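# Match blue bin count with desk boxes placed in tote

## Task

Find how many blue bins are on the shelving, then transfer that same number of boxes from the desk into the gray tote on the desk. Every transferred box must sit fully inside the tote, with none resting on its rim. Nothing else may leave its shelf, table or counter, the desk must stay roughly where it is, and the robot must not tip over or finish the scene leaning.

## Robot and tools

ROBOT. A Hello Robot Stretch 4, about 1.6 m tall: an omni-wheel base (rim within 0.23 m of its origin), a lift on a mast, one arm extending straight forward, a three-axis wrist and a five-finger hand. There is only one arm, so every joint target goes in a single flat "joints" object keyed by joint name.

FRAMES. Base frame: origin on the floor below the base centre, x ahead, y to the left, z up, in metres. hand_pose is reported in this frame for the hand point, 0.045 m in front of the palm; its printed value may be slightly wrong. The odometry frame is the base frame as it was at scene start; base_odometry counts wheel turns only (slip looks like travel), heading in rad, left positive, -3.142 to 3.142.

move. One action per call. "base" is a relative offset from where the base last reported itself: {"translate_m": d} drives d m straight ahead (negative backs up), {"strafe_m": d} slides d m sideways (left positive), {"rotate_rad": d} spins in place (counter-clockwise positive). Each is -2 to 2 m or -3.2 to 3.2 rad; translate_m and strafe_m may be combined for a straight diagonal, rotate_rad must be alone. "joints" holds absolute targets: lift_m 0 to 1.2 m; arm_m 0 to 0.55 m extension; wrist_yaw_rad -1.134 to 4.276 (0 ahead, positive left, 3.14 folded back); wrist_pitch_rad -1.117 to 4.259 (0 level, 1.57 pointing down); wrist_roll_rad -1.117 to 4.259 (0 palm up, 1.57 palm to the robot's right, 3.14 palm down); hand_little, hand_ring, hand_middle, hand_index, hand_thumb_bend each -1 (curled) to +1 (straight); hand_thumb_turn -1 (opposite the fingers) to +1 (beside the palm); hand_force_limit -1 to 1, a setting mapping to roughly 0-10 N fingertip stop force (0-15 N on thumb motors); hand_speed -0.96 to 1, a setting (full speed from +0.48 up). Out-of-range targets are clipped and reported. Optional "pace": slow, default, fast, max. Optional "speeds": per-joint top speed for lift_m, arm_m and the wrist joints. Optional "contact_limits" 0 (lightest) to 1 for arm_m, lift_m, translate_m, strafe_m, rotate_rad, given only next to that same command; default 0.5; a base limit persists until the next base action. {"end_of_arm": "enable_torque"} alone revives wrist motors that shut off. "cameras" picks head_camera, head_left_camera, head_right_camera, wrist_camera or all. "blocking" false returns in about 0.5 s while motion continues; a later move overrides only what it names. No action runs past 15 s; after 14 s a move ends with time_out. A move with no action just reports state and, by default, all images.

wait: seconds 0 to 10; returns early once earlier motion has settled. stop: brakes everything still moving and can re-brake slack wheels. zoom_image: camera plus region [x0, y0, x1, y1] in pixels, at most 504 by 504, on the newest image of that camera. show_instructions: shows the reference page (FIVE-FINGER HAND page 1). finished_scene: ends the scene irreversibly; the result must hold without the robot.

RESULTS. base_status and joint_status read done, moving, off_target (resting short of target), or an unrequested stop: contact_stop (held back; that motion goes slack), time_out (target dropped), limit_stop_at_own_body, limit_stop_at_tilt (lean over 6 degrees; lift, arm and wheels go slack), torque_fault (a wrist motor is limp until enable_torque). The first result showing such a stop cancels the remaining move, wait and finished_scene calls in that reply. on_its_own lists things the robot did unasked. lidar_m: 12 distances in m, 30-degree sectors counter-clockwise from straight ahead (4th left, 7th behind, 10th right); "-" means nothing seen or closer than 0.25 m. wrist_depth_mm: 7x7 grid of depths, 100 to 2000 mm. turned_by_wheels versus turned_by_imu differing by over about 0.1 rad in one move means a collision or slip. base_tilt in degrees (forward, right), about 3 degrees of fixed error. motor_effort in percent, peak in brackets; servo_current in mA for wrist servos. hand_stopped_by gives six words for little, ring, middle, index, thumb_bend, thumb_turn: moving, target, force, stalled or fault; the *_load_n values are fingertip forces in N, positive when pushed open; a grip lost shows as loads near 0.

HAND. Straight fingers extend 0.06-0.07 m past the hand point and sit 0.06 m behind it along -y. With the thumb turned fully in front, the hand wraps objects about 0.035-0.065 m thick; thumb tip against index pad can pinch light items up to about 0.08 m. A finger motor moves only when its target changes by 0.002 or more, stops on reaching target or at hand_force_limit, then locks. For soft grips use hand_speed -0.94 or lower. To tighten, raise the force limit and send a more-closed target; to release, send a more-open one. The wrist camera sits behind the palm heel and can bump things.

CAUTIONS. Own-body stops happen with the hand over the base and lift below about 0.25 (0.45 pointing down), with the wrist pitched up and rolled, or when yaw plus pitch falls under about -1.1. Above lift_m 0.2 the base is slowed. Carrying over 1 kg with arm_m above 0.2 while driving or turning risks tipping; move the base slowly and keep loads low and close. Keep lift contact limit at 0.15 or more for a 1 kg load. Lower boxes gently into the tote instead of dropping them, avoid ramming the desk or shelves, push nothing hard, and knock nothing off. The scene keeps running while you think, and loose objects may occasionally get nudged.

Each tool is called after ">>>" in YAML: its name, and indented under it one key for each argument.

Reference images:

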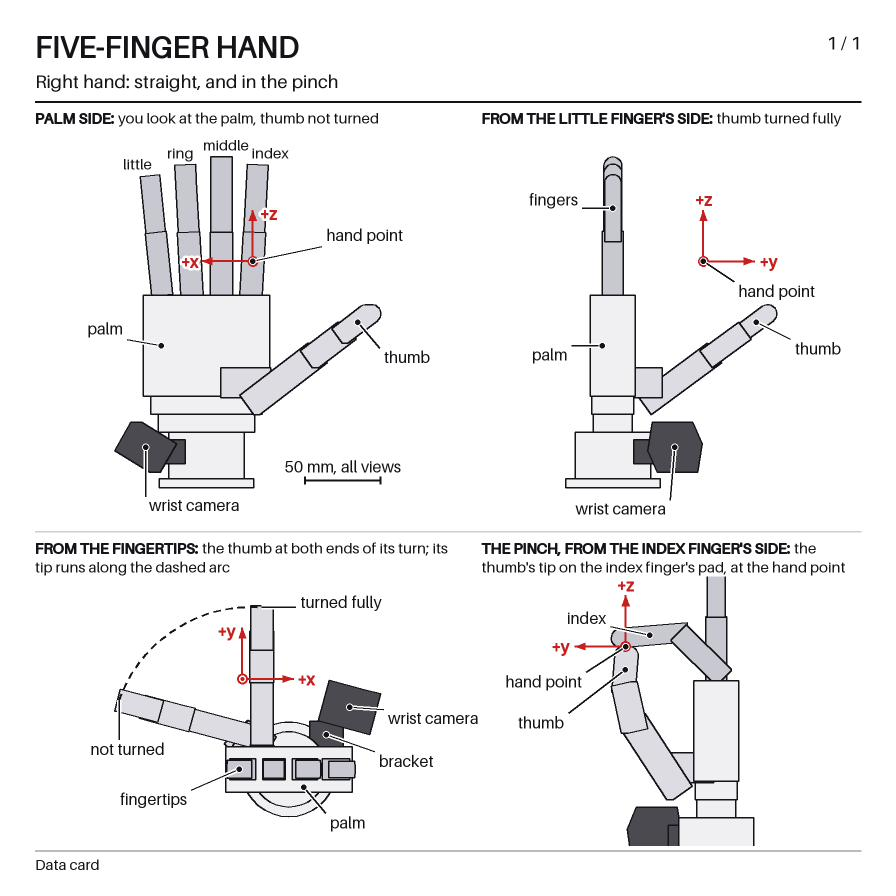

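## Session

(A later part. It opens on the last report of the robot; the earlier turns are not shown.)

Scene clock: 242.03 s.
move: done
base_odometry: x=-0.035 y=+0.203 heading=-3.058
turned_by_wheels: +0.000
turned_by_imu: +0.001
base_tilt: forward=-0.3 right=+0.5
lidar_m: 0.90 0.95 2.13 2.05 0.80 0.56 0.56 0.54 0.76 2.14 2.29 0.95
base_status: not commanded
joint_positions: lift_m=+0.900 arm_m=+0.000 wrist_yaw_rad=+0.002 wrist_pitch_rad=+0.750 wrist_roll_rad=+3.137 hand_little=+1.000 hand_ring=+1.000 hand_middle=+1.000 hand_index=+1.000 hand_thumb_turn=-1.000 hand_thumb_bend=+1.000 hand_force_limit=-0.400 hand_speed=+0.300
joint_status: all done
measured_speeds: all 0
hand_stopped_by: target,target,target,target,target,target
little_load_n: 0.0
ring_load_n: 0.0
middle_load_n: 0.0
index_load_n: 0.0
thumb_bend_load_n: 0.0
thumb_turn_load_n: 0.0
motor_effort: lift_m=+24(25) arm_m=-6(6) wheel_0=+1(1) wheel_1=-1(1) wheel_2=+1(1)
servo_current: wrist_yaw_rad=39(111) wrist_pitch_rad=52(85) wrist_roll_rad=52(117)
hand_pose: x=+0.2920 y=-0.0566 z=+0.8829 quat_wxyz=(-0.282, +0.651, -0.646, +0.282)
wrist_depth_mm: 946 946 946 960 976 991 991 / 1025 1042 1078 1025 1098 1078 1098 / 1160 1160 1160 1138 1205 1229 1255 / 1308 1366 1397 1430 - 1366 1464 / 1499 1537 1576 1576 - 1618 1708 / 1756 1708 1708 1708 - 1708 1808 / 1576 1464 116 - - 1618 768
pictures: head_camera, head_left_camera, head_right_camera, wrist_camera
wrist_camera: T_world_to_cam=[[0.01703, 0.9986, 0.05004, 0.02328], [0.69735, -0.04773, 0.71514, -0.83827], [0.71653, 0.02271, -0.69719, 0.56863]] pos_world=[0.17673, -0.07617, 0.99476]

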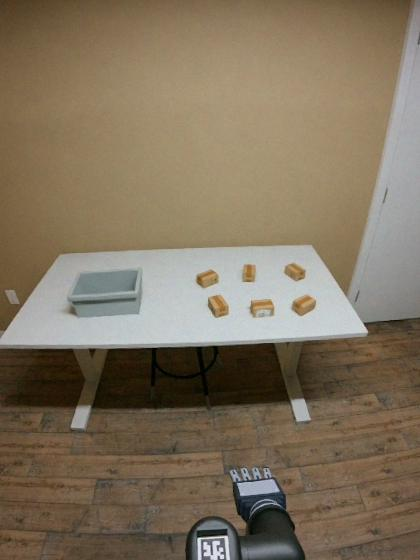

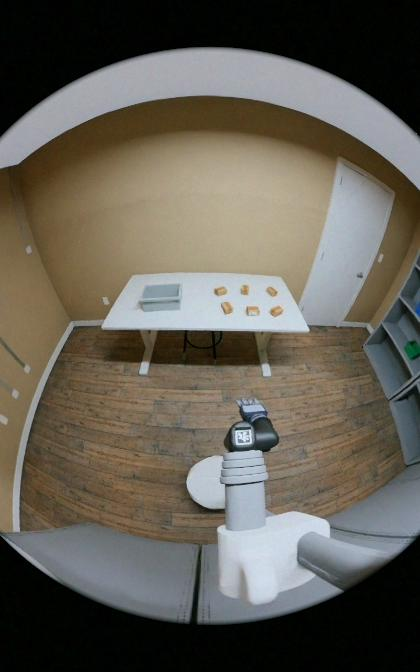

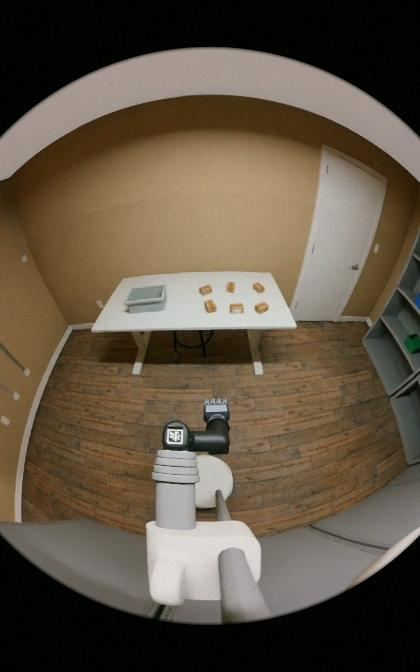

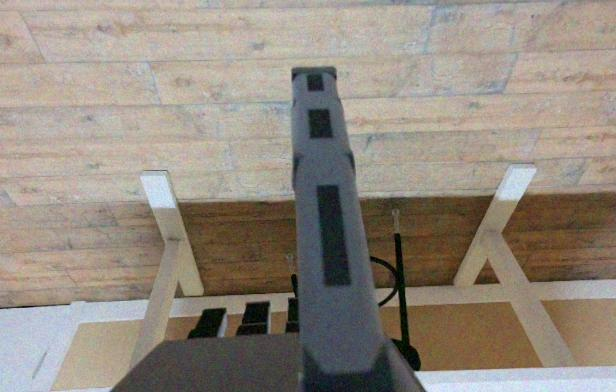

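>>> move:
  base: {"translate_m": 0.52, "strafe_m": -0.2}
  joints: {"lift_m": 1.0}
  cameras: ["all"]

Scene clock: 254.43 s.
move: done
base_odometry: x=-0.570 y=+0.359 heading=-3.058
turned_by_wheels: +0.000
turned_by_imu: -0.004
base_tilt: forward=-0.3 right=+0.5
lidar_m: 0.38 0.43 0.60 2.25 1.57 1.13 1.06 1.11 1.50 1.99 0.54 0.40
base_status: done
joint_positions: lift_m=+1.000 arm_m=+0.000 wrist_yaw_rad=+0.002 wrist_pitch_rad=+0.750 wrist_roll_rad=+3.137 hand_little=+1.000 hand_ring=+1.000 hand_middle=+1.000 hand_index=+1.000 hand_thumb_turn=-1.000 hand_thumb_bend=+1.000 hand_force_limit=-0.400 hand_speed=+0.300
joint_status: all done
measured_speeds: all 0
hand_stopped_by: target,target,target,target,target,target
little_load_n: 0.0
ring_load_n: 0.0
middle_load_n: 0.0
index_load_n: 0.0
thumb_bend_load_n: 0.0
thumb_turn_load_n: 0.0
motor_effort: lift_m=+24(27) arm_m=-6(6) wheel_0=+0(9) wheel_1=+1(5) wheel_2=+2(11)
servo_current: wrist_yaw_rad=65(65) wrist_pitch_rad=46(59) wrist_roll_rad=39(59)
hand_pose: x=+0.2920 y=-0.0566 z=+0.9829 quat_wxyz=(-0.282, +0.651, -0.646, +0.282)
wrist_depth_mm: 1025 1042 1042 1060 1098 1098 1118 / 1118 1160 1138 1138 1138 1182 1229 / 436 442 442 433 455 459 462 / 484 492 496 504 - 525 535 / 574 554 564 564 - 591 627 / 1160 668 647 654 - 741 750 / 1042 798 116 - - 904 946
pictures: head_camera, head_left_camera, head_right_camera, wrist_camera
wrist_camera: T_world_to_cam=[[0.01703, 0.9986, 0.05004, 0.01827], [0.69735, -0.04773, 0.71514, -0.90985], [0.71653, 0.02271, -0.69719, 0.63842]] pos_world=[0.17673, -0.07617, 1.09486]

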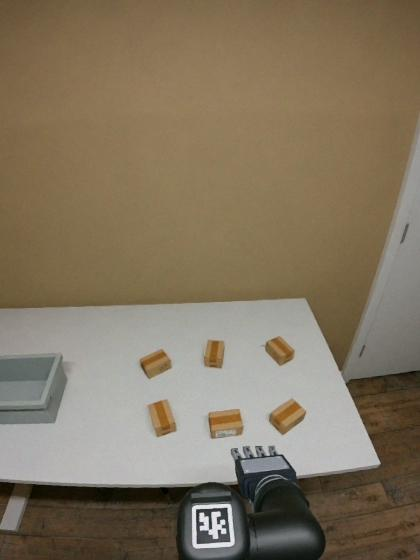

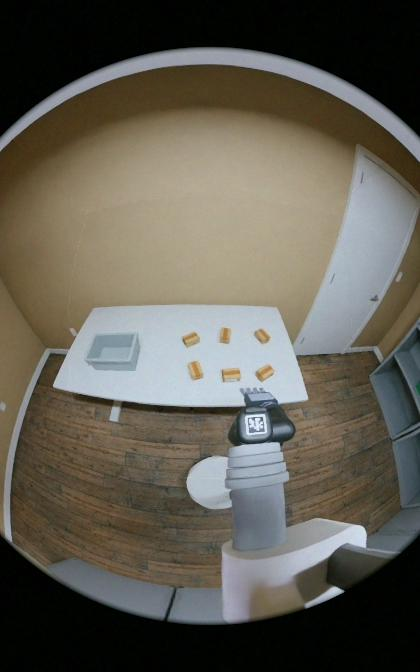

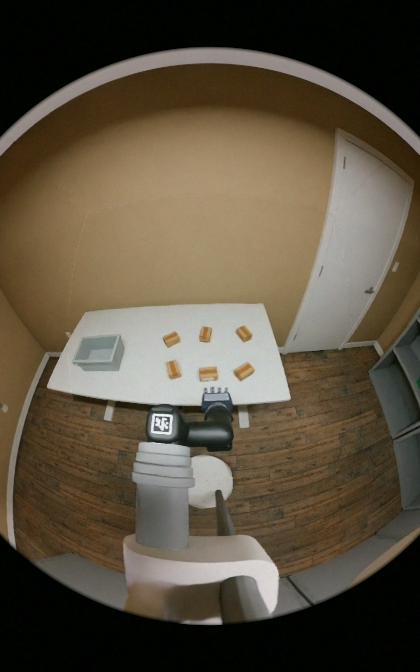

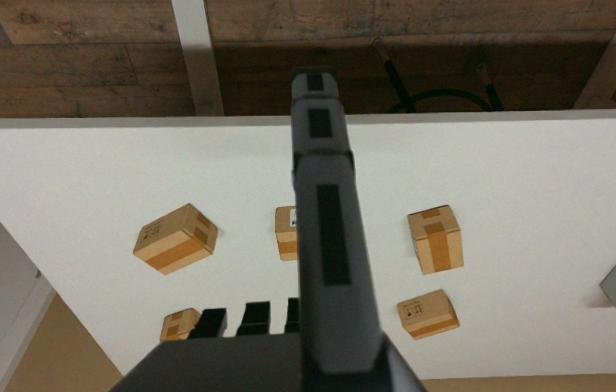

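>>> zoom_image:
  camera: "head_camera"
  region: [120, 320, 330, 450]

>>> zoom_image:
  camera: "wrist_camera"
  region: [120, 180, 500, 390]

Scaled by 2.400 from the camera's image (finer frame: 1200x1600).

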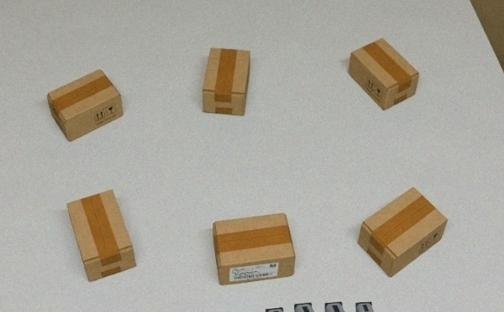

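Scaled by 1.326.

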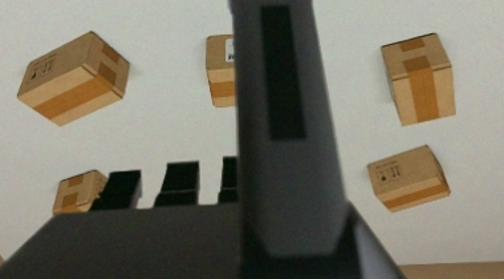

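>>> move:
  base: {"strafe_m": 0.0045}
  joints: {"lift_m": 0.90, "arm_m": 0.228, "wrist_yaw_rad": 0.065, "wrist_pitch_rad": 0.66, "wrist_roll_rad": 3.14, "hand_thumb_turn": 1}
  cameras: ["head_camera","head_right_camera","wrist_camera"]

Scene clock: 331.77 s.
move: done
base_odometry: x=-0.569 y=+0.354 heading=-3.058
turned_by_wheels: +0.000
turned_by_imu: +0.000
base_tilt: forward=-0.3 right=+0.5
lidar_m: 0.39 0.42 0.58 2.24 1.57 1.13 1.06 1.08 1.51 1.98 0.55 0.42
base_status: done
joint_positions: lift_m=+0.900 arm_m=+0.228 wrist_yaw_rad=+0.063 wrist_pitch_rad=+0.668 wrist_roll_rad=+3.137 hand_little=+1.000 hand_ring=+1.000 hand_middle=+1.000 hand_index=+1.000 hand_thumb_turn=+1.000 hand_thumb_bend=+1.000 hand_force_limit=-0.400 hand_speed=+0.300
joint_status: all done
measured_speeds: all 0
hand_stopped_by: target,target,target,target,target,target
little_load_n: 0.0
ring_load_n: 0.0
middle_load_n: 0.0
index_load_n: 0.0
thumb_bend_load_n: 0.0
thumb_turn_load_n: 0.0
motor_effort: lift_m=+17(21) arm_m=+7(9) wheel_0=-1(6) wheel_1=+1(7) wheel_2=+0(2)
servo_current: wrist_yaw_rad=52(111) wrist_pitch_rad=59(130) wrist_roll_rad=52(78)
hand_pose: x=+0.5385 y=-0.0482 z=+0.8939 quat_wxyz=(-0.317, +0.657, -0.615, +0.299)
wrist_depth_mm: 247 263 264 263 272 276 278 / 242 289 285 246 306 296 287 / 276 336 340 281 351 307 312 / 382 389 394 402 407 415 418 / 436 442 469 455 477 455 - / 544 549 530 214 580 - - / 732 661 116 114 - - -
wrist_camera: T_world_to_cam=[[-0.04741, 0.99755, 0.05154, 0.04345], [0.63836, -0.00942, 0.76968, -1.03277], [0.76828, 0.06939, -0.63634, 0.31961]] pos_world=[0.41578, -0.07526, 0.99605]

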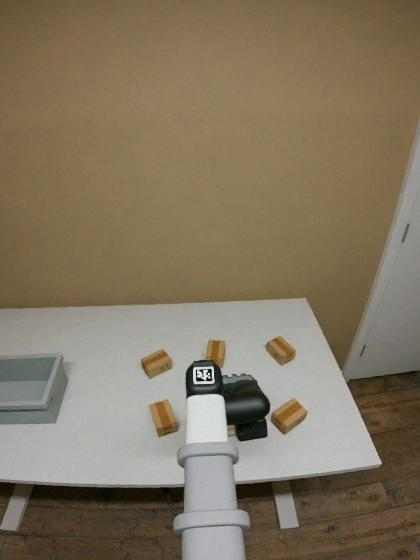

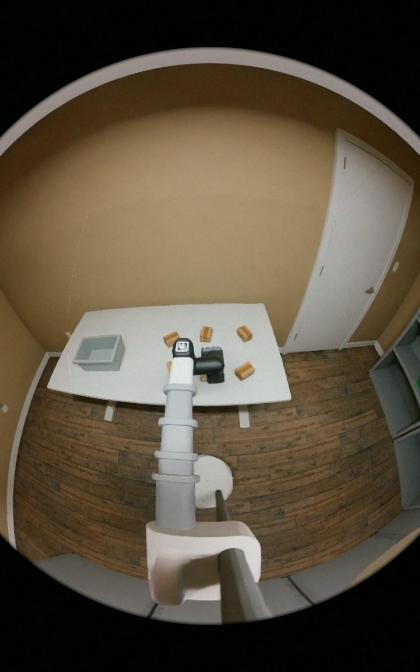

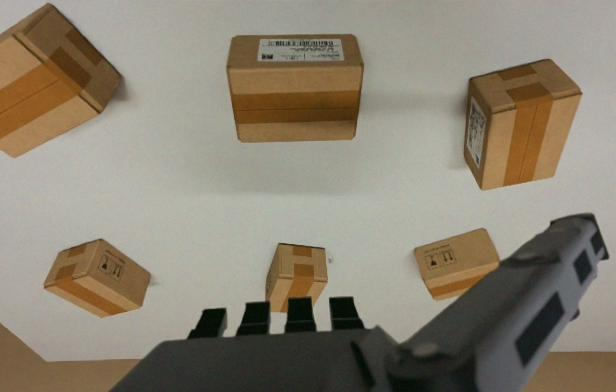

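>>> zoom_image:
  camera: "wrist_camera"
  region: [200, 10, 400, 160]

Scaled by 2.520.

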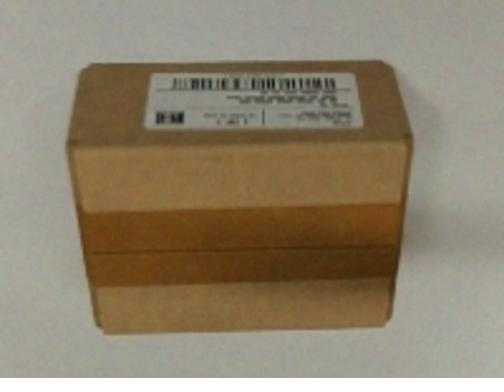

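>>> move:
  base: {"strafe_m": -0.004}
  joints: {"lift_m": 0.86, "arm_m": 0.246, "wrist_pitch_rad": 0.6}
  cameras: ["wrist_camera"]

Scene clock: 383.93 s.
move: done
base_odometry: x=-0.570 y=+0.358 heading=-3.058
turned_by_wheels: +0.000
turned_by_imu: +0.002
base_tilt: forward=-0.3 right=+0.5
lidar_m: 0.39 0.41 0.60 2.26 1.57 1.12 1.06 1.10 1.48 1.97 0.56 0.41
base_status: done
joint_positions: lift_m=+0.860 arm_m=+0.246 wrist_yaw_rad=+0.063 wrist_pitch_rad=+0.609 wrist_roll_rad=+3.137 hand_little=+1.000 hand_ring=+1.000 hand_middle=+1.000 hand_index=+1.000 hand_thumb_turn=+1.000 hand_thumb_bend=+1.000 hand_force_limit=-0.400 hand_speed=+0.300
joint_status: all done
measured_speeds: all 0
hand_stopped_by: target,target,target,target,target,target
little_load_n: 0.0
ring_load_n: 0.0
middle_load_n: 0.0
index_load_n: 0.0
thumb_bend_load_n: 0.0
thumb_turn_load_n: 0.0
motor_effort: lift_m=+18(18) arm_m=+6(8) wheel_0=+2(5) wheel_1=-1(7) wheel_2=+1(2)
servo_current: wrist_yaw_rad=46(65) wrist_pitch_rad=52(98) wrist_roll_rad=46(52)
hand_pose: x=+0.5672 y=-0.0475 z=+0.8624 quat_wxyz=(-0.337, +0.648, -0.605, +0.317)
wrist_depth_mm: 212 230 213 197 234 243 243 / 206 259 250 210 258 268 232 / 297 301 304 309 315 306 254 / 347 353 362 364 375 379 389 / 389 415 436 415 455 415 - / 525 544 512 214 569 - - / 707 661 116 114 - - -
wrist_camera: T_world_to_cam=[[-0.05077, 0.99733, 0.05242, 0.04689], [0.59146, -0.01226, 0.80624, -1.03187], [0.80474, 0.07194, -0.58926, 0.21618]] pos_world=[0.43872, -0.07497, 0.95686]

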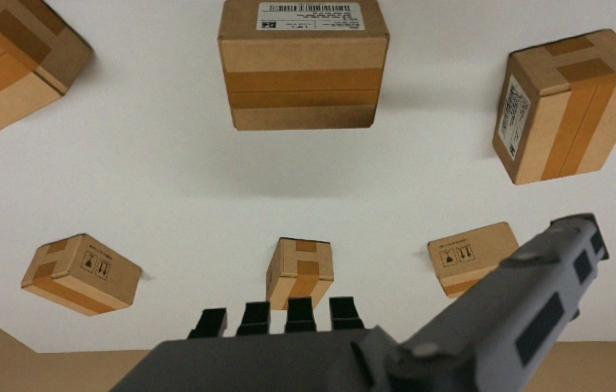

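>>> move:
  joints: {"hand_thumb_turn": -1, "hand_thumb_bend": 0.8, "arm_m": 0.2445}

>>> move:
  joints: {"lift_m": 0.7636}
  pace: "slow"
  contact_limits: {"lift_m": 0.2}
  cameras: ["wrist_camera","head_camera","head_right_camera"]

Scene clock: 392.17 s.
move: done
base_odometry: x=-0.570 y=+0.358 heading=-3.058
turned_by_wheels: +0.000
turned_by_imu: +0.001
base_tilt: forward=-0.3 right=+0.5
lidar_m: 0.39 0.43 0.59 2.25 1.56 1.11 1.05 1.09 1.49 1.98 0.56 0.40
base_status: not commanded
joint_positions: lift_m=+0.860 arm_m=+0.245 wrist_yaw_rad=+0.063 wrist_pitch_rad=+0.609 wrist_roll_rad=+3.137 hand_little=+1.000 hand_ring=+1.000 hand_middle=+1.000 hand_index=+1.000 hand_thumb_turn=-1.000 hand_thumb_bend=+0.800 hand_force_limit=-0.400 hand_speed=+0.300
joint_status: all done
measured_speeds: all 0
hand_stopped_by: target,target,target,target,target,target
little_load_n: 0.0
ring_load_n: 0.0
middle_load_n: 0.0
index_load_n: 0.0
thumb_bend_load_n: 0.0
thumb_turn_load_n: 0.0
motor_effort: lift_m=+18(18) arm_m=-6(7) wheel_0=+2(3) wheel_1=-1(1) wheel_2=+1(1)
servo_current: wrist_yaw_rad=39(72) wrist_pitch_rad=65(78) wrist_roll_rad=52(59)
hand_pose: x=+0.5660 y=-0.0475 z=+0.8624 quat_wxyz=(-0.337, +0.648, -0.605, +0.317)
wrist_depth_mm: 212 231 213 198 234 243 243 / 206 260 250 203 264 268 232 / 297 300 304 115 315 309 254 / 347 355 357 377 - 379 389 / 387 413 442 413 - 413 484 / 521 539 508 407 - 615 634 / 699 661 116 - - 768 778
pictures: none

Scene clock: 393.83 s.
move: done
base_odometry: x=-0.570 y=+0.358 heading=-3.058
turned_by_wheels: +0.000
turned_by_imu: +0.000
base_tilt: forward=-0.4 right=+0.5
lidar_m: 0.37 0.43 0.60 2.26 1.56 1.13 1.05 1.10 1.51 1.99 0.55 0.42
base_status: not commanded
joint_positions: lift_m=+0.764 arm_m=+0.245 wrist_yaw_rad=+0.063 wrist_pitch_rad=+0.609 wrist_roll_rad=+3.137 hand_little=+1.000 hand_ring=+1.000 hand_middle=+1.000 hand_index=+1.000 hand_thumb_turn=-1.000 hand_thumb_bend=+0.800 hand_force_limit=-0.400 hand_speed=+0.300
joint_status: all done
measured_speeds: all 0
hand_stopped_by: target,target,target,target,target,target
little_load_n: 0.0
ring_load_n: 0.0
middle_load_n: 0.0
index_load_n: 0.0
thumb_bend_load_n: 0.5
thumb_turn_load_n: 0.0
motor_effort: lift_m=+18(19) arm_m=-6(7) wheel_0=+3(3) wheel_1=-1(1) wheel_2=+1(1)
servo_current: wrist_yaw_rad=52(72) wrist_pitch_rad=52(85) wrist_roll_rad=46(59)
contact_limits: lift_m 0.2
hand_pose: x=+0.5660 y=-0.0475 z=+0.7660 quat_wxyz=(-0.337, +0.648, -0.605, +0.317)
wrist_depth_mm: 132 134 135 138 139 141 142 / 149 151 153 151 156 160 162 / 171 174 142 115 143 186 189 / 203 205 135 132 132 224 217 / 244 249 233 162 - 274 241 / 309 319 296 298 - 357 355 / 325 373 116 - - 351 492
pictures: head_camera, head_right_camera, wrist_camera
wrist_camera: T_world_to_cam=[[-0.05078, 0.99733, 0.05242, 0.05188], [0.59139, -0.01227, 0.80629, -0.95345], [0.80478, 0.07195, -0.58919, 0.16027]] pos_world=[0.43752, -0.07497, 0.86046]

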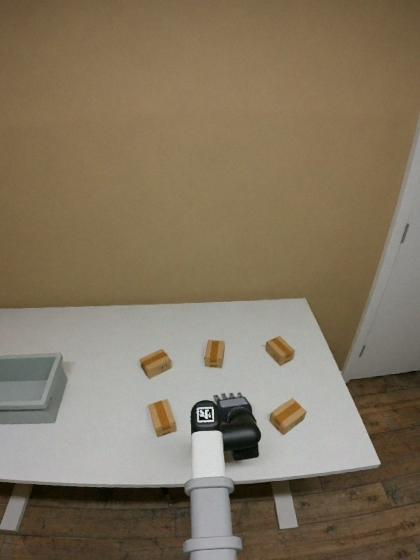

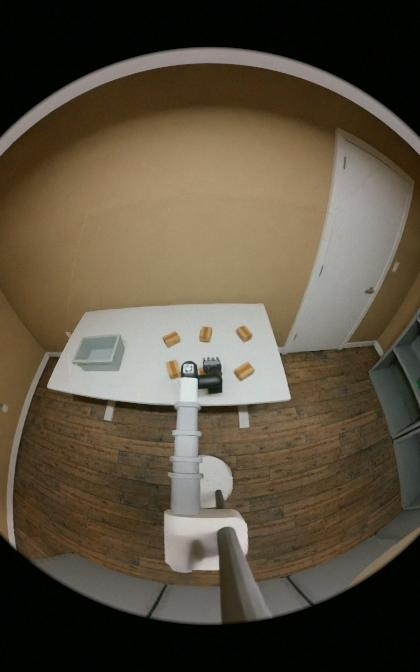

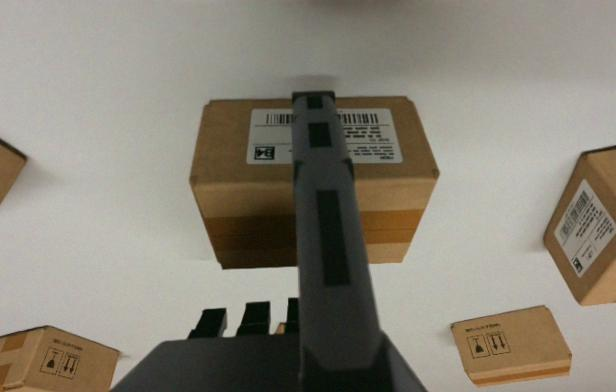

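>>> move:
  joints: {"hand_speed": -0.9, "hand_force_limit": -0.8, "hand_thumb_bend": 0.58}
  cameras: ["wrist_camera"]

>>> move:
  joints: {"hand_speed": -0.8, "hand_index": 0.6, "hand_middle": 0.6}
  cameras: ["wrist_camera"]

Scene clock: 398.67 s.
move: done
base_odometry: x=-0.570 y=+0.358 heading=-3.058
turned_by_wheels: +0.000
turned_by_imu: +0.001
base_tilt: forward=-0.3 right=+0.5
lidar_m: 0.39 0.41 0.60 2.26 1.54 1.12 1.07 1.11 1.48 1.99 0.57 0.41
base_status: not commanded
joint_positions: lift_m=+0.764 arm_m=+0.245 wrist_yaw_rad=+0.063 wrist_pitch_rad=+0.609 wrist_roll_rad=+3.137 hand_little=+1.000 hand_ring=+1.000 hand_middle=+1.000 hand_index=+1.000 hand_thumb_turn=-1.000 hand_thumb_bend=+0.580 hand_force_limit=-0.800 hand_speed=-0.900
joint_status: all done
measured_speeds: all 0
hand_stopped_by: target,target,target,target,target,target
little_load_n: 0.0
ring_load_n: 0.0
middle_load_n: 0.0
index_load_n: 0.0
thumb_bend_load_n: 0.0
thumb_turn_load_n: 0.0
motor_effort: lift_m=+17(18) arm_m=-6(7) wheel_0=+2(3) wheel_1=-1(1) wheel_2=+1(1)
servo_current: wrist_yaw_rad=52(72) wrist_pitch_rad=59(85) wrist_roll_rad=46(59)
contact_limits: lift_m 0.2
hand_pose: x=+0.5660 y=-0.0475 z=+0.7660 quat_wxyz=(-0.337, +0.648, -0.605, +0.317)
wrist_depth_mm: 132 134 135 137 139 141 142 / 149 151 153 155 158 160 162 / 172 173 152 144 152 185 189 / 203 205 137 136 137 222 216 / 244 248 233 162 - 274 240 / 306 317 296 297 - 355 353 / 327 370 116 - - 351 488
wrist_camera: T_world_to_cam=[[-0.05078, 0.99733, 0.05242, 0.05188], [0.59139, -0.01227, 0.80629, -0.95345], [0.80478, 0.07195, -0.58919, 0.16027]] pos_world=[0.43752, -0.07497, 0.86046]

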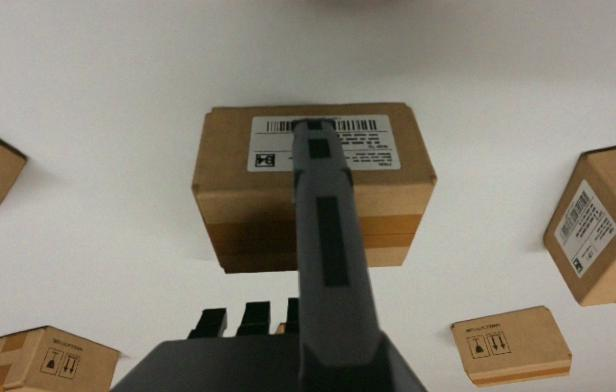

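Scene clock: 399.87 s.
move: done
base_odometry: x=-0.570 y=+0.358 heading=-3.058
turned_by_wheels: +0.000
turned_by_imu: +0.000
base_tilt: forward=-0.3 right=+0.5
lidar_m: 0.39 0.41 0.56 2.27 1.57 1.12 1.05 1.09 1.52 1.98 0.57 0.40
base_status: not commanded
joint_positions: lift_m=+0.764 arm_m=+0.245 wrist_yaw_rad=+0.063 wrist_pitch_rad=+0.609 wrist_roll_rad=+3.137 hand_little=+1.000 hand_ring=+1.000 hand_middle=+0.600 hand_index=+0.600 hand_thumb_turn=-1.000 hand_thumb_bend=+0.580 hand_force_limit=-0.800 hand_speed=-0.800
joint_status: all done
measured_speeds: all 0
hand_stopped_by: target,target,target,target,target,target
little_load_n: 0.0
ring_load_n: 0.5
middle_load_n: 0.0
index_load_n: 0.0
thumb_bend_load_n: 0.5
thumb_turn_load_n: 0.0
motor_effort: lift_m=+18(18) arm_m=-6(7) wheel_0=+3(3) wheel_1=-1(1) wheel_2=+1(1)
servo_current: wrist_yaw_rad=46(65) wrist_pitch_rad=59(78) wrist_roll_rad=52(52)
contact_limits: lift_m 0.2
hand_pose: x=+0.5660 y=-0.0475 z=+0.7660 quat_wxyz=(-0.337, +0.648, -0.605, +0.317)
wrist_depth_mm: 132 134 135 138 139 141 142 / 149 151 153 155 158 160 162 / 171 173 152 144 152 185 188 / 202 206 137 136 136 224 217 / 244 249 233 162 - 274 239 / 309 317 296 183 - 357 353 / 327 370 116 - - 353 488
wrist_camera: T_world_to_cam=[[-0.05078, 0.99733, 0.05242, 0.05188], [0.59139, -0.01227, 0.80629, -0.95345], [0.80478, 0.07195, -0.58919, 0.16027]] pos_world=[0.43752, -0.07497, 0.86046]

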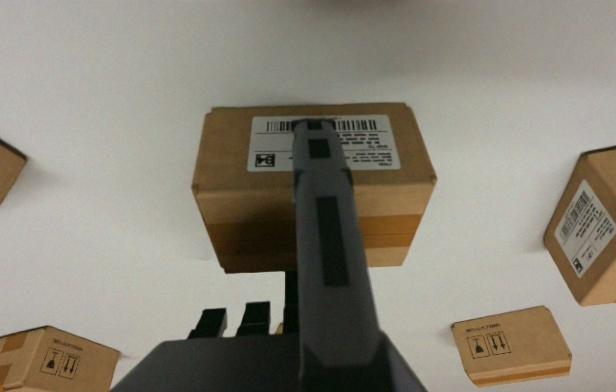

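>>> move:
  joints: {"hand_speed": -0.93, "hand_force_limit": -0.6, "hand_index": 0.1, "hand_middle": 0.1}
  cameras: ["wrist_camera"]

Scene clock: 404.30 s.
move: off_target
base_odometry: x=-0.570 y=+0.358 heading=-3.058
turned_by_wheels: +0.000
turned_by_imu: +0.001
base_tilt: forward=-0.3 right=+0.4
lidar_m: 0.39 0.42 0.59 2.25 1.57 1.12 1.06 1.08 1.47 1.98 0.58 0.40
base_status: not commanded
joint_positions: lift_m=+0.764 arm_m=+0.245 wrist_yaw_rad=+0.063 wrist_pitch_rad=+0.608 wrist_roll_rad=+3.137 hand_little=+1.000 hand_ring=+1.000 hand_middle=+0.306 hand_index=+0.306 hand_thumb_turn=-1.000 hand_thumb_bend=+0.581 hand_force_limit=-0.600 hand_speed=-0.930
joint_status: hand_middle off_target (ended at +0.306, target +0.100); hand_index off_target (ended at +0.306, target +0.100); the others done
measured_speeds: all 0
hand_stopped_by: target,target,force,force,target,target
little_load_n: 0.0
ring_load_n: 0.0
middle_load_n: 2.5
index_load_n: 2.0
thumb_bend_load_n: 3.5
thumb_turn_load_n: 0.0
motor_effort: lift_m=+18(18) arm_m=-6(7) wheel_0=+3(3) wheel_1=-1(1) wheel_2=+1(1)
servo_current: wrist_yaw_rad=52(78) wrist_pitch_rad=52(72) wrist_roll_rad=52(59)
contact_limits: lift_m 0.2
hand_pose: x=+0.5661 y=-0.0475 z=+0.7660 quat_wxyz=(-0.337, +0.648, -0.605, +0.318)
wrist_depth_mm: 133 134 136 138 138 141 146 / 150 152 153 156 158 161 162 / 171 174 146 138 149 186 189 / 201 206 137 135 134 224 217 / 245 249 234 169 - 274 244 / 310 319 300 168 - 357 353 / 327 373 116 - - 353 500
wrist_camera: T_world_to_cam=[[-0.0508, 0.99733, 0.05241, 0.0519], [0.5911, -0.01227, 0.8065, -0.95358], [0.805, 0.07195, -0.5889, 0.15998]] pos_world=[0.43751, -0.07497, 0.86056]

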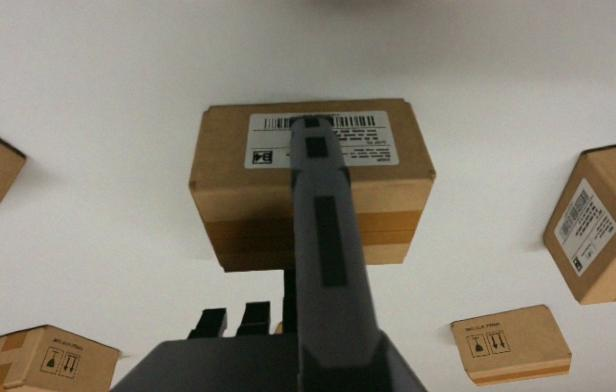

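>>> move:
  joints: {"lift_m": 0.79}
  pace: "slow"
  cameras: ["wrist_camera"]

Scene clock: 406.63 s.
move: done
base_odometry: x=-0.570 y=+0.358 heading=-3.058
turned_by_wheels: +0.000
turned_by_imu: +0.000
base_tilt: forward=-0.3 right=+0.5
lidar_m: 0.39 0.41 0.58 2.25 1.54 1.11 1.07 1.12 1.49 1.97 0.58 0.41
base_status: not commanded
joint_positions: lift_m=+0.790 arm_m=+0.245 wrist_yaw_rad=+0.063 wrist_pitch_rad=+0.608 wrist_roll_rad=+3.137 hand_little=+1.000 hand_ring=+1.000 hand_middle=+0.306 hand_index=+0.306 hand_thumb_turn=-1.000 hand_thumb_bend=+0.581 hand_force_limit=-0.600 hand_speed=-0.930
joint_status: all done
measured_speeds: all 0
hand_stopped_by: target,target,force,force,target,target
little_load_n: 0.0
ring_load_n: 0.0
middle_load_n: 2.5
index_load_n: 2.0
thumb_bend_load_n: 4.0
thumb_turn_load_n: 0.0
motor_effort: lift_m=+25(26) arm_m=-6(6) wheel_0=+2(3) wheel_1=-1(1) wheel_2=+1(1)
servo_current: wrist_yaw_rad=52(65) wrist_pitch_rad=46(72) wrist_roll_rad=46(52)
hand_pose: x=+0.5661 y=-0.0475 z=+0.7919 quat_wxyz=(-0.337, +0.648, -0.605, +0.318)
wrist_depth_mm: 159 159 161 163 166 167 170 / 178 180 179 180 183 190 193 / 194 208 150 138 145 221 216 / 241 244 138 134 134 264 236 / 290 297 276 163 - 325 255 / 345 377 351 168 - 373 407 / 347 379 116 - - 389 634
wrist_camera: T_world_to_cam=[[-0.0508, 0.99733, 0.05241, 0.05054], [0.5911, -0.01227, 0.8065, -0.97439], [0.805, 0.07195, -0.5889, 0.17518]] pos_world=[0.43751, -0.07497, 0.88636]

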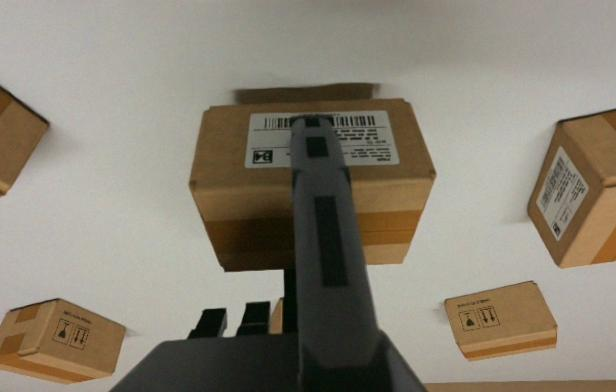

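>>> move:
  joints: {"lift_m": 1.0}

>>> move:
  base: {"strafe_m": 0.4}
  cameras: ["all"]

Scene clock: 412.30 s.
move: done
base_odometry: x=-0.570 y=+0.358 heading=-3.058
turned_by_wheels: +0.000
turned_by_imu: +0.001
base_tilt: forward=-0.3 right=+0.5
lidar_m: 0.38 0.41 0.61 2.27 1.55 1.12 1.05 1.09 1.50 1.98 0.57 0.39
base_status: not commanded
joint_positions: lift_m=+1.000 arm_m=+0.245 wrist_yaw_rad=+0.063 wrist_pitch_rad=+0.608 wrist_roll_rad=+3.137 hand_little=+1.000 hand_ring=+1.000 hand_middle=+0.306 hand_index=+0.306 hand_thumb_turn=-1.000 hand_thumb_bend=+0.581 hand_force_limit=-0.600 hand_speed=-0.930
joint_status: all done
measured_speeds: all 0
hand_stopped_by: target,target,force,force,target,target
little_load_n: 0.0
ring_load_n: 0.0
middle_load_n: 2.0
index_load_n: 2.0
thumb_bend_load_n: 4.0
thumb_turn_load_n: 0.0
motor_effort: lift_m=+25(28) arm_m=-6(6) wheel_0=+3(3) wheel_1=-1(1) wheel_2=+1(1)
servo_current: wrist_yaw_rad=59(65) wrist_pitch_rad=59(72) wrist_roll_rad=46(52)
hand_pose: x=+0.5661 y=-0.0475 z=+1.0019 quat_wxyz=(-0.337, +0.648, -0.605, +0.318)
wrist_depth_mm: 366 373 375 379 384 345 394 / 413 418 418 415 427 442 449 / 477 473 151 138 145 512 521 / 559 508 137 134 134 621 634 / 750 691 640 163 - 750 778 / 768 788 809 170 - 854 866 / 715 723 116 - - 788 788
pictures: none

Scene clock: 414.97 s.
move: done
base_odometry: x=-0.536 y=-0.040 heading=-3.058
turned_by_wheels: +0.000
turned_by_imu: -0.001
base_tilt: forward=-0.3 right=+0.5
lidar_m: 0.39 0.42 0.60 1.84 1.95 1.13 1.07 1.10 1.52 2.39 0.57 0.43
base_status: done
joint_positions: lift_m=+1.000 arm_m=+0.245 wrist_yaw_rad=+0.063 wrist_pitch_rad=+0.608 wrist_roll_rad=+3.137 hand_little=+1.000 hand_ring=+1.000 hand_middle=+0.306 hand_index=+0.306 hand_thumb_turn=-1.000 hand_thumb_bend=+0.581 hand_force_limit=-0.600 hand_speed=-0.930
joint_status: not commanded
measured_speeds: all 0
hand_stopped_by: target,target,force,force,target,target
little_load_n: -0.5
ring_load_n: 0.0
middle_load_n: 2.0
index_load_n: 2.0
thumb_bend_load_n: 4.0
thumb_turn_load_n: 0.0
motor_effort: lift_m=+24(25) arm_m=-6(6) wheel_0=+0(10) wheel_1=-2(12) wheel_2=+1(5)
servo_current: wrist_yaw_rad=65(72) wrist_pitch_rad=72(85) wrist_roll_rad=46(52)
hand_pose: x=+0.5661 y=-0.0475 z=+1.0019 quat_wxyz=(-0.337, +0.648, -0.605, +0.318)
wrist_depth_mm: 319 364 375 379 375 336 340 / 410 418 415 418 413 314 449 / 477 469 150 138 145 484 492 / 539 564 138 134 133 445 452 / 676 691 640 163 - 759 768 / 778 788 809 170 - 854 854 / 715 707 116 - - 768 768
pictures: head_camera, head_left_camera, head_right_camera, wrist_camera
wrist_camera: T_world_to_cam=[[-0.0508, 0.99733, 0.05241, 0.03954], [0.5911, -0.01227, 0.8065, -1.14376], [0.805, 0.07195, -0.5889, 0.29885]] pos_world=[0.43751, -0.07497, 1.09636]

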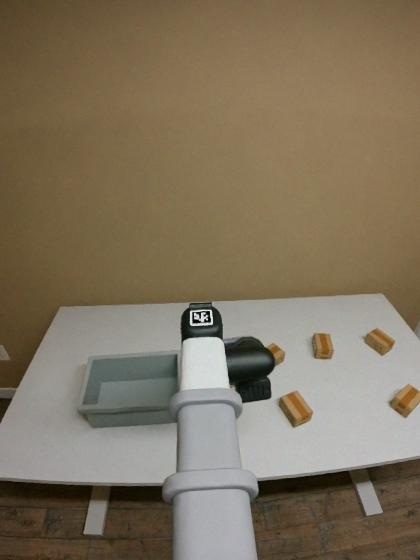

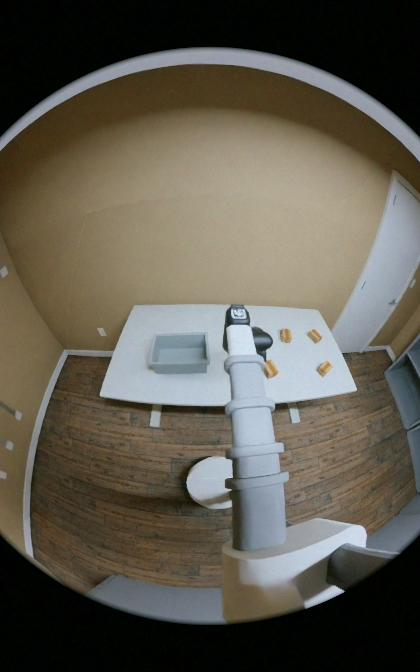

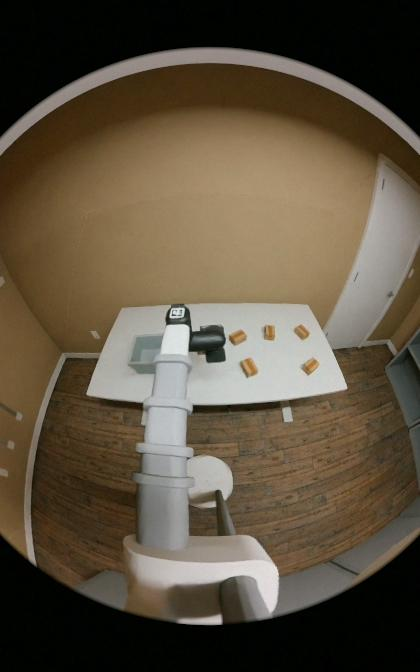

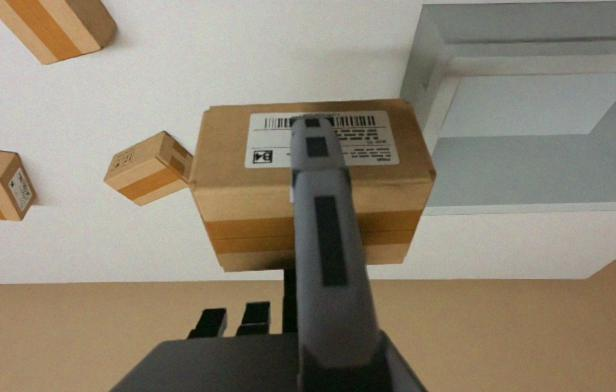

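>>> move:
  base: {"strafe_m": 0.23}
  cameras: ["head_camera","wrist_camera"]

Scene clock: 430.83 s.
move: done
base_odometry: x=-0.517 y=-0.270 heading=-3.058
turned_by_wheels: +0.000
turned_by_imu: +0.001
base_tilt: forward=-0.3 right=+0.5
lidar_m: 0.40 0.42 1.67 1.61 1.70 1.14 1.06 1.11 1.51 2.61 0.57 0.42
base_status: done
joint_positions: lift_m=+1.000 arm_m=+0.245 wrist_yaw_rad=+0.063 wrist_pitch_rad=+0.608 wrist_roll_rad=+3.137 hand_little=+1.000 hand_ring=+1.000 hand_middle=+0.306 hand_index=+0.306 hand_thumb_turn=-1.000 hand_thumb_bend=+0.581 hand_force_limit=-0.600 hand_speed=-0.930
joint_status: not commanded
measured_speeds: all 0
hand_stopped_by: target,target,force,force,target,target
little_load_n: 0.0
ring_load_n: -0.5
middle_load_n: 2.0
index_load_n: 2.0
thumb_bend_load_n: 4.0
thumb_turn_load_n: 0.0
motor_effort: lift_m=+24(24) arm_m=-6(6) wheel_0=+0(9) wheel_1=-1(11) wheel_2=+1(4)
servo_current: wrist_yaw_rad=52(65) wrist_pitch_rad=52(78) wrist_roll_rad=46(52)
hand_pose: x=+0.5661 y=-0.0475 z=+1.0019 quat_wxyz=(-0.337, +0.648, -0.605, +0.318)
wrist_depth_mm: 368 362 304 307 312 312 389 / 413 407 377 415 424 317 452 / 477 480 146 138 145 387 525 / 559 564 137 134 134 615 647 / 661 691 647 163 - 759 960 / 778 788 788 170 - 842 854 / 715 723 116 - - 778 778
wrist_camera: T_world_to_cam=[[-0.0508, 0.99733, 0.05241, 0.03954], [0.5911, -0.01227, 0.8065, -1.14376], [0.805, 0.07195, -0.5889, 0.29885]] pos_world=[0.43751, -0.07497, 1.09636]

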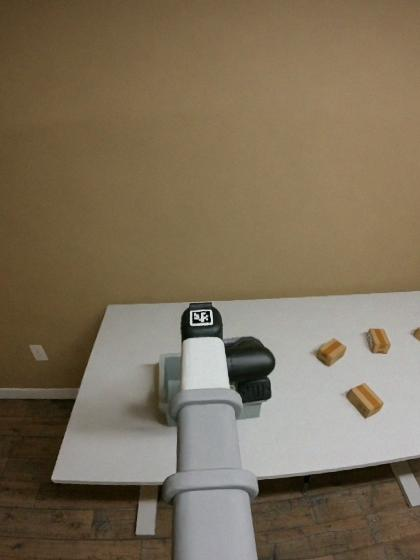

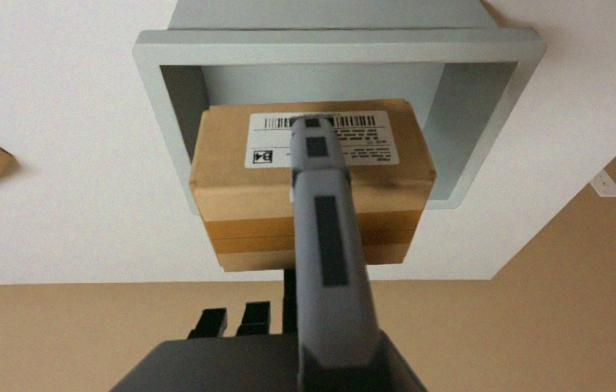

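>>> zoom_image:
  camera: "wrist_camera"
  region: [120, 0, 560, 230]

Scaled by 1.145.

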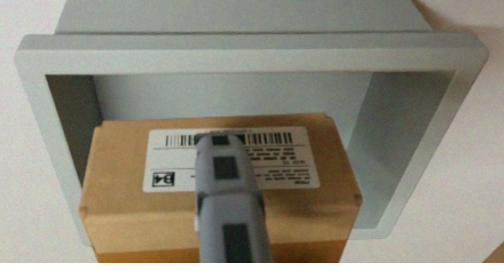

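>>> move:
  base: {"strafe_m": -0.0105}
  joints: {"arm_m": 0.371, "hand_speed": -0.5, "hand_ring": 0.5, "hand_little": 0.5}
  cameras: ["wrist_camera"]

>>> move:
  joints: {"lift_m": 0.88}
  pace: "slow"
  cameras: ["wrist_camera","head_camera","head_left_camera"]

Scene clock: 479.10 s.
move: done
base_odometry: x=-0.518 y=-0.259 heading=-3.058
turned_by_wheels: +0.000
turned_by_imu: +0.002
base_tilt: forward=-0.3 right=+0.6
lidar_m: 0.38 0.42 0.58 1.62 1.69 1.14 1.07 1.10 1.49 2.59 0.56 0.42
base_status: done
joint_positions: lift_m=+1.000 arm_m=+0.371 wrist_yaw_rad=+0.063 wrist_pitch_rad=+0.608 wrist_roll_rad=+3.137 hand_little=+0.500 hand_ring=+0.500 hand_middle=+0.306 hand_index=+0.306 hand_thumb_turn=-1.000 hand_thumb_bend=+0.581 hand_force_limit=-0.600 hand_speed=-0.500
joint_status: all done
measured_speeds: all 0
hand_stopped_by: target,target,force,force,target,target
little_load_n: 0.0
ring_load_n: 0.0
middle_load_n: 2.0
index_load_n: 2.0
thumb_bend_load_n: 4.0
thumb_turn_load_n: 0.0
motor_effort: lift_m=+24(24) arm_m=+6(9) wheel_0=+0(8) wheel_1=+2(9) wheel_2=+0(3)
servo_current: wrist_yaw_rad=52(65) wrist_pitch_rad=46(78) wrist_roll_rad=52(52)
hand_pose: x=+0.6923 y=-0.0475 z=+1.0019 quat_wxyz=(-0.337, +0.648, -0.605, +0.318)
wrist_depth_mm: 368 359 359 373 377 366 281 / 415 418 322 338 340 330 439 / 473 484 150 138 145 517 525 / 559 564 138 135 134 615 647 / 691 707 183 163 - 750 798 / 647 654 174 160 - 699 715 / 597 603 116 - - 647 654
wrist_camera: T_world_to_cam=[[-0.0508, 0.99733, 0.05241, 0.04595], [0.5911, -0.01227, 0.8065, -1.21835], [0.805, 0.07195, -0.5889, 0.19726]] pos_world=[0.56371, -0.07497, 1.09636]

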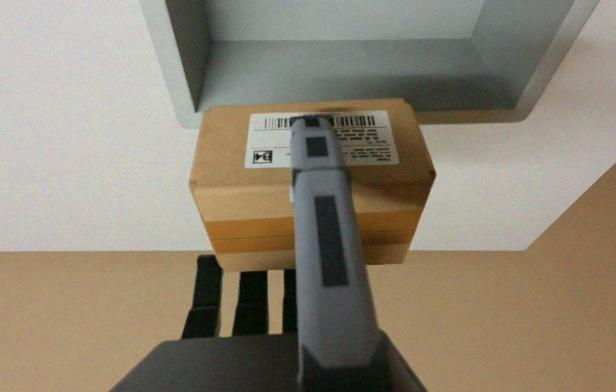

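Scene clock: 480.93 s.
move: done
base_odometry: x=-0.518 y=-0.259 heading=-3.058
turned_by_wheels: +0.000
turned_by_imu: +0.000
base_tilt: forward=-0.3 right=+0.4
lidar_m: 0.39 0.43 0.57 1.63 1.70 1.11 1.06 1.11 1.51 2.61 0.58 0.40
base_status: not commanded
joint_positions: lift_m=+0.880 arm_m=+0.371 wrist_yaw_rad=+0.063 wrist_pitch_rad=+0.608 wrist_roll_rad=+3.137 hand_little=+0.500 hand_ring=+0.500 hand_middle=+0.306 hand_index=+0.306 hand_thumb_turn=-1.000 hand_thumb_bend=+0.581 hand_force_limit=-0.600 hand_speed=-0.500
joint_status: all done
measured_speeds: all 0
hand_stopped_by: target,target,force,force,target,target
little_load_n: 0.0
ring_load_n: 0.0
middle_load_n: 2.5
index_load_n: 2.0
thumb_bend_load_n: 4.5
thumb_turn_load_n: 0.0
motor_effort: lift_m=+18(24) arm_m=+6(6) wheel_0=+1(1) wheel_1=+2(2) wheel_2=+1(1)
servo_current: wrist_yaw_rad=33(65) wrist_pitch_rad=26(78) wrist_roll_rad=39(52)
hand_pose: x=+0.6923 y=-0.0475 z=+0.8824 quat_wxyz=(-0.337, +0.648, -0.605, +0.318)
wrist_depth_mm: 134 186 250 251 256 260 255 / 271 184 276 279 283 294 266 / 322 182 150 138 145 293 268 / 375 214 137 134 134 257 257 / 455 466 183 163 - 508 525 / 569 591 173 160 - 668 691 / 591 597 116 - - 654 647
pictures: head_camera, head_left_camera, wrist_camera
wrist_camera: T_world_to_cam=[[-0.0508, 0.99733, 0.05241, 0.05221], [0.5911, -0.01227, 0.8065, -1.12198], [0.805, 0.07195, -0.5889, 0.12688]] pos_world=[0.56371, -0.07497, 0.97686]

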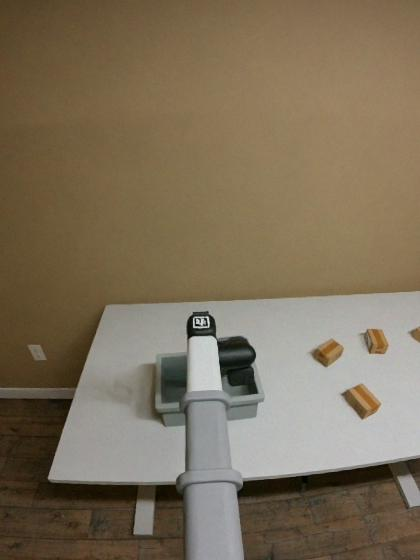

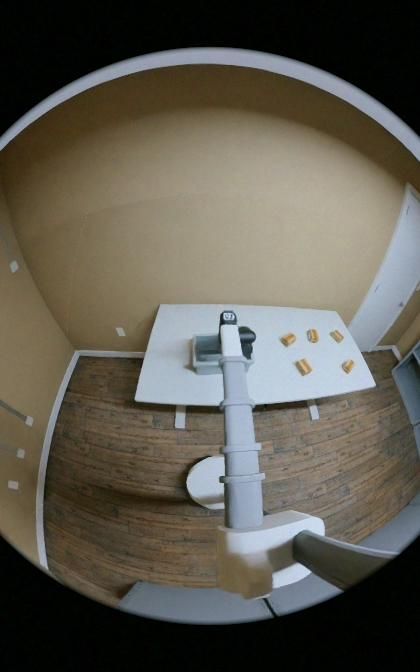

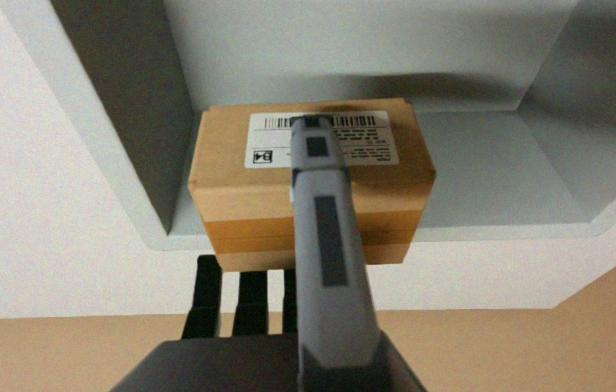

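>>> move:
  joints: {"lift_m": 0.775}
  pace: "slow"
  contact_limits: {"lift_m": 0.3}
  cameras: ["wrist_camera","head_camera"]

Scene clock: 493.63 s.
move: done
base_odometry: x=-0.518 y=-0.259 heading=-3.058
turned_by_wheels: +0.000
turned_by_imu: +0.001
base_tilt: forward=-0.3 right=+0.5
lidar_m: 0.39 0.43 0.59 1.63 1.70 1.13 1.07 1.10 1.50 2.60 0.59 0.39
base_status: not commanded
joint_positions: lift_m=+0.775 arm_m=+0.371 wrist_yaw_rad=+0.063 wrist_pitch_rad=+0.608 wrist_roll_rad=+3.137 hand_little=+0.500 hand_ring=+0.500 hand_middle=+0.306 hand_index=+0.306 hand_thumb_turn=-1.000 hand_thumb_bend=+0.581 hand_force_limit=-0.600 hand_speed=-0.500
joint_status: all done
measured_speeds: all 0
hand_stopped_by: target,target,force,force,target,target
little_load_n: 0.0
ring_load_n: 0.0
middle_load_n: 2.0
index_load_n: 2.0
thumb_bend_load_n: 4.5
thumb_turn_load_n: 0.0
motor_effort: lift_m=+18(19) arm_m=+6(6) wheel_0=+1(1) wheel_1=+2(2) wheel_2=+0(1)
servo_current: wrist_yaw_rad=39(65) wrist_pitch_rad=65(72) wrist_roll_rad=52(52)
contact_limits: lift_m 0.3
hand_pose: x=+0.6923 y=-0.0475 z=+0.7774 quat_wxyz=(-0.337, +0.648, -0.605, +0.318)
wrist_depth_mm: - - - - - - - / - - - - - - - / - - - - - - - / 122 180 141 - 136 235 237 / 122 179 183 163 - 227 229 / 116 178 174 163 - 206 206 / 115 143 116 - - 187 187
pictures: head_camera, wrist_camera
wrist_camera: T_world_to_cam=[[-0.0508, 0.99733, 0.05241, 0.05772], [0.5911, -0.01227, 0.8065, -1.03729], [0.805, 0.07195, -0.5889, 0.06505]] pos_world=[0.56371, -0.07497, 0.87186]

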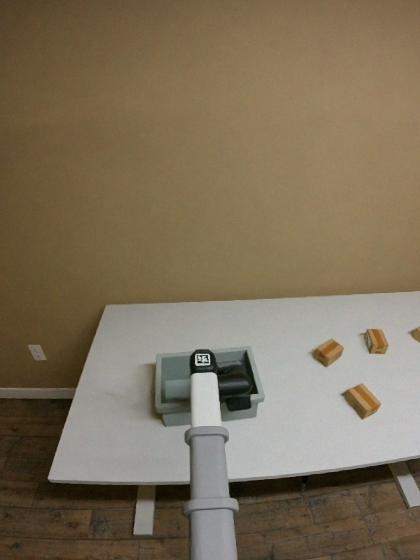

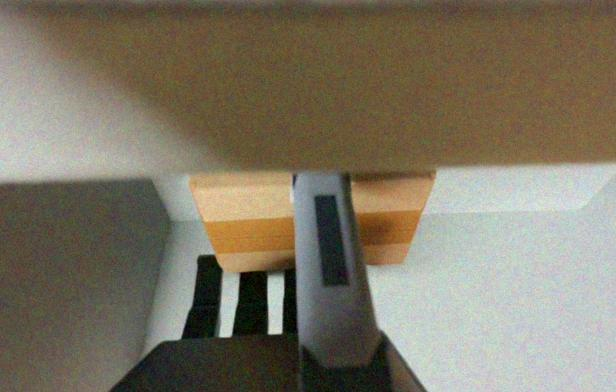

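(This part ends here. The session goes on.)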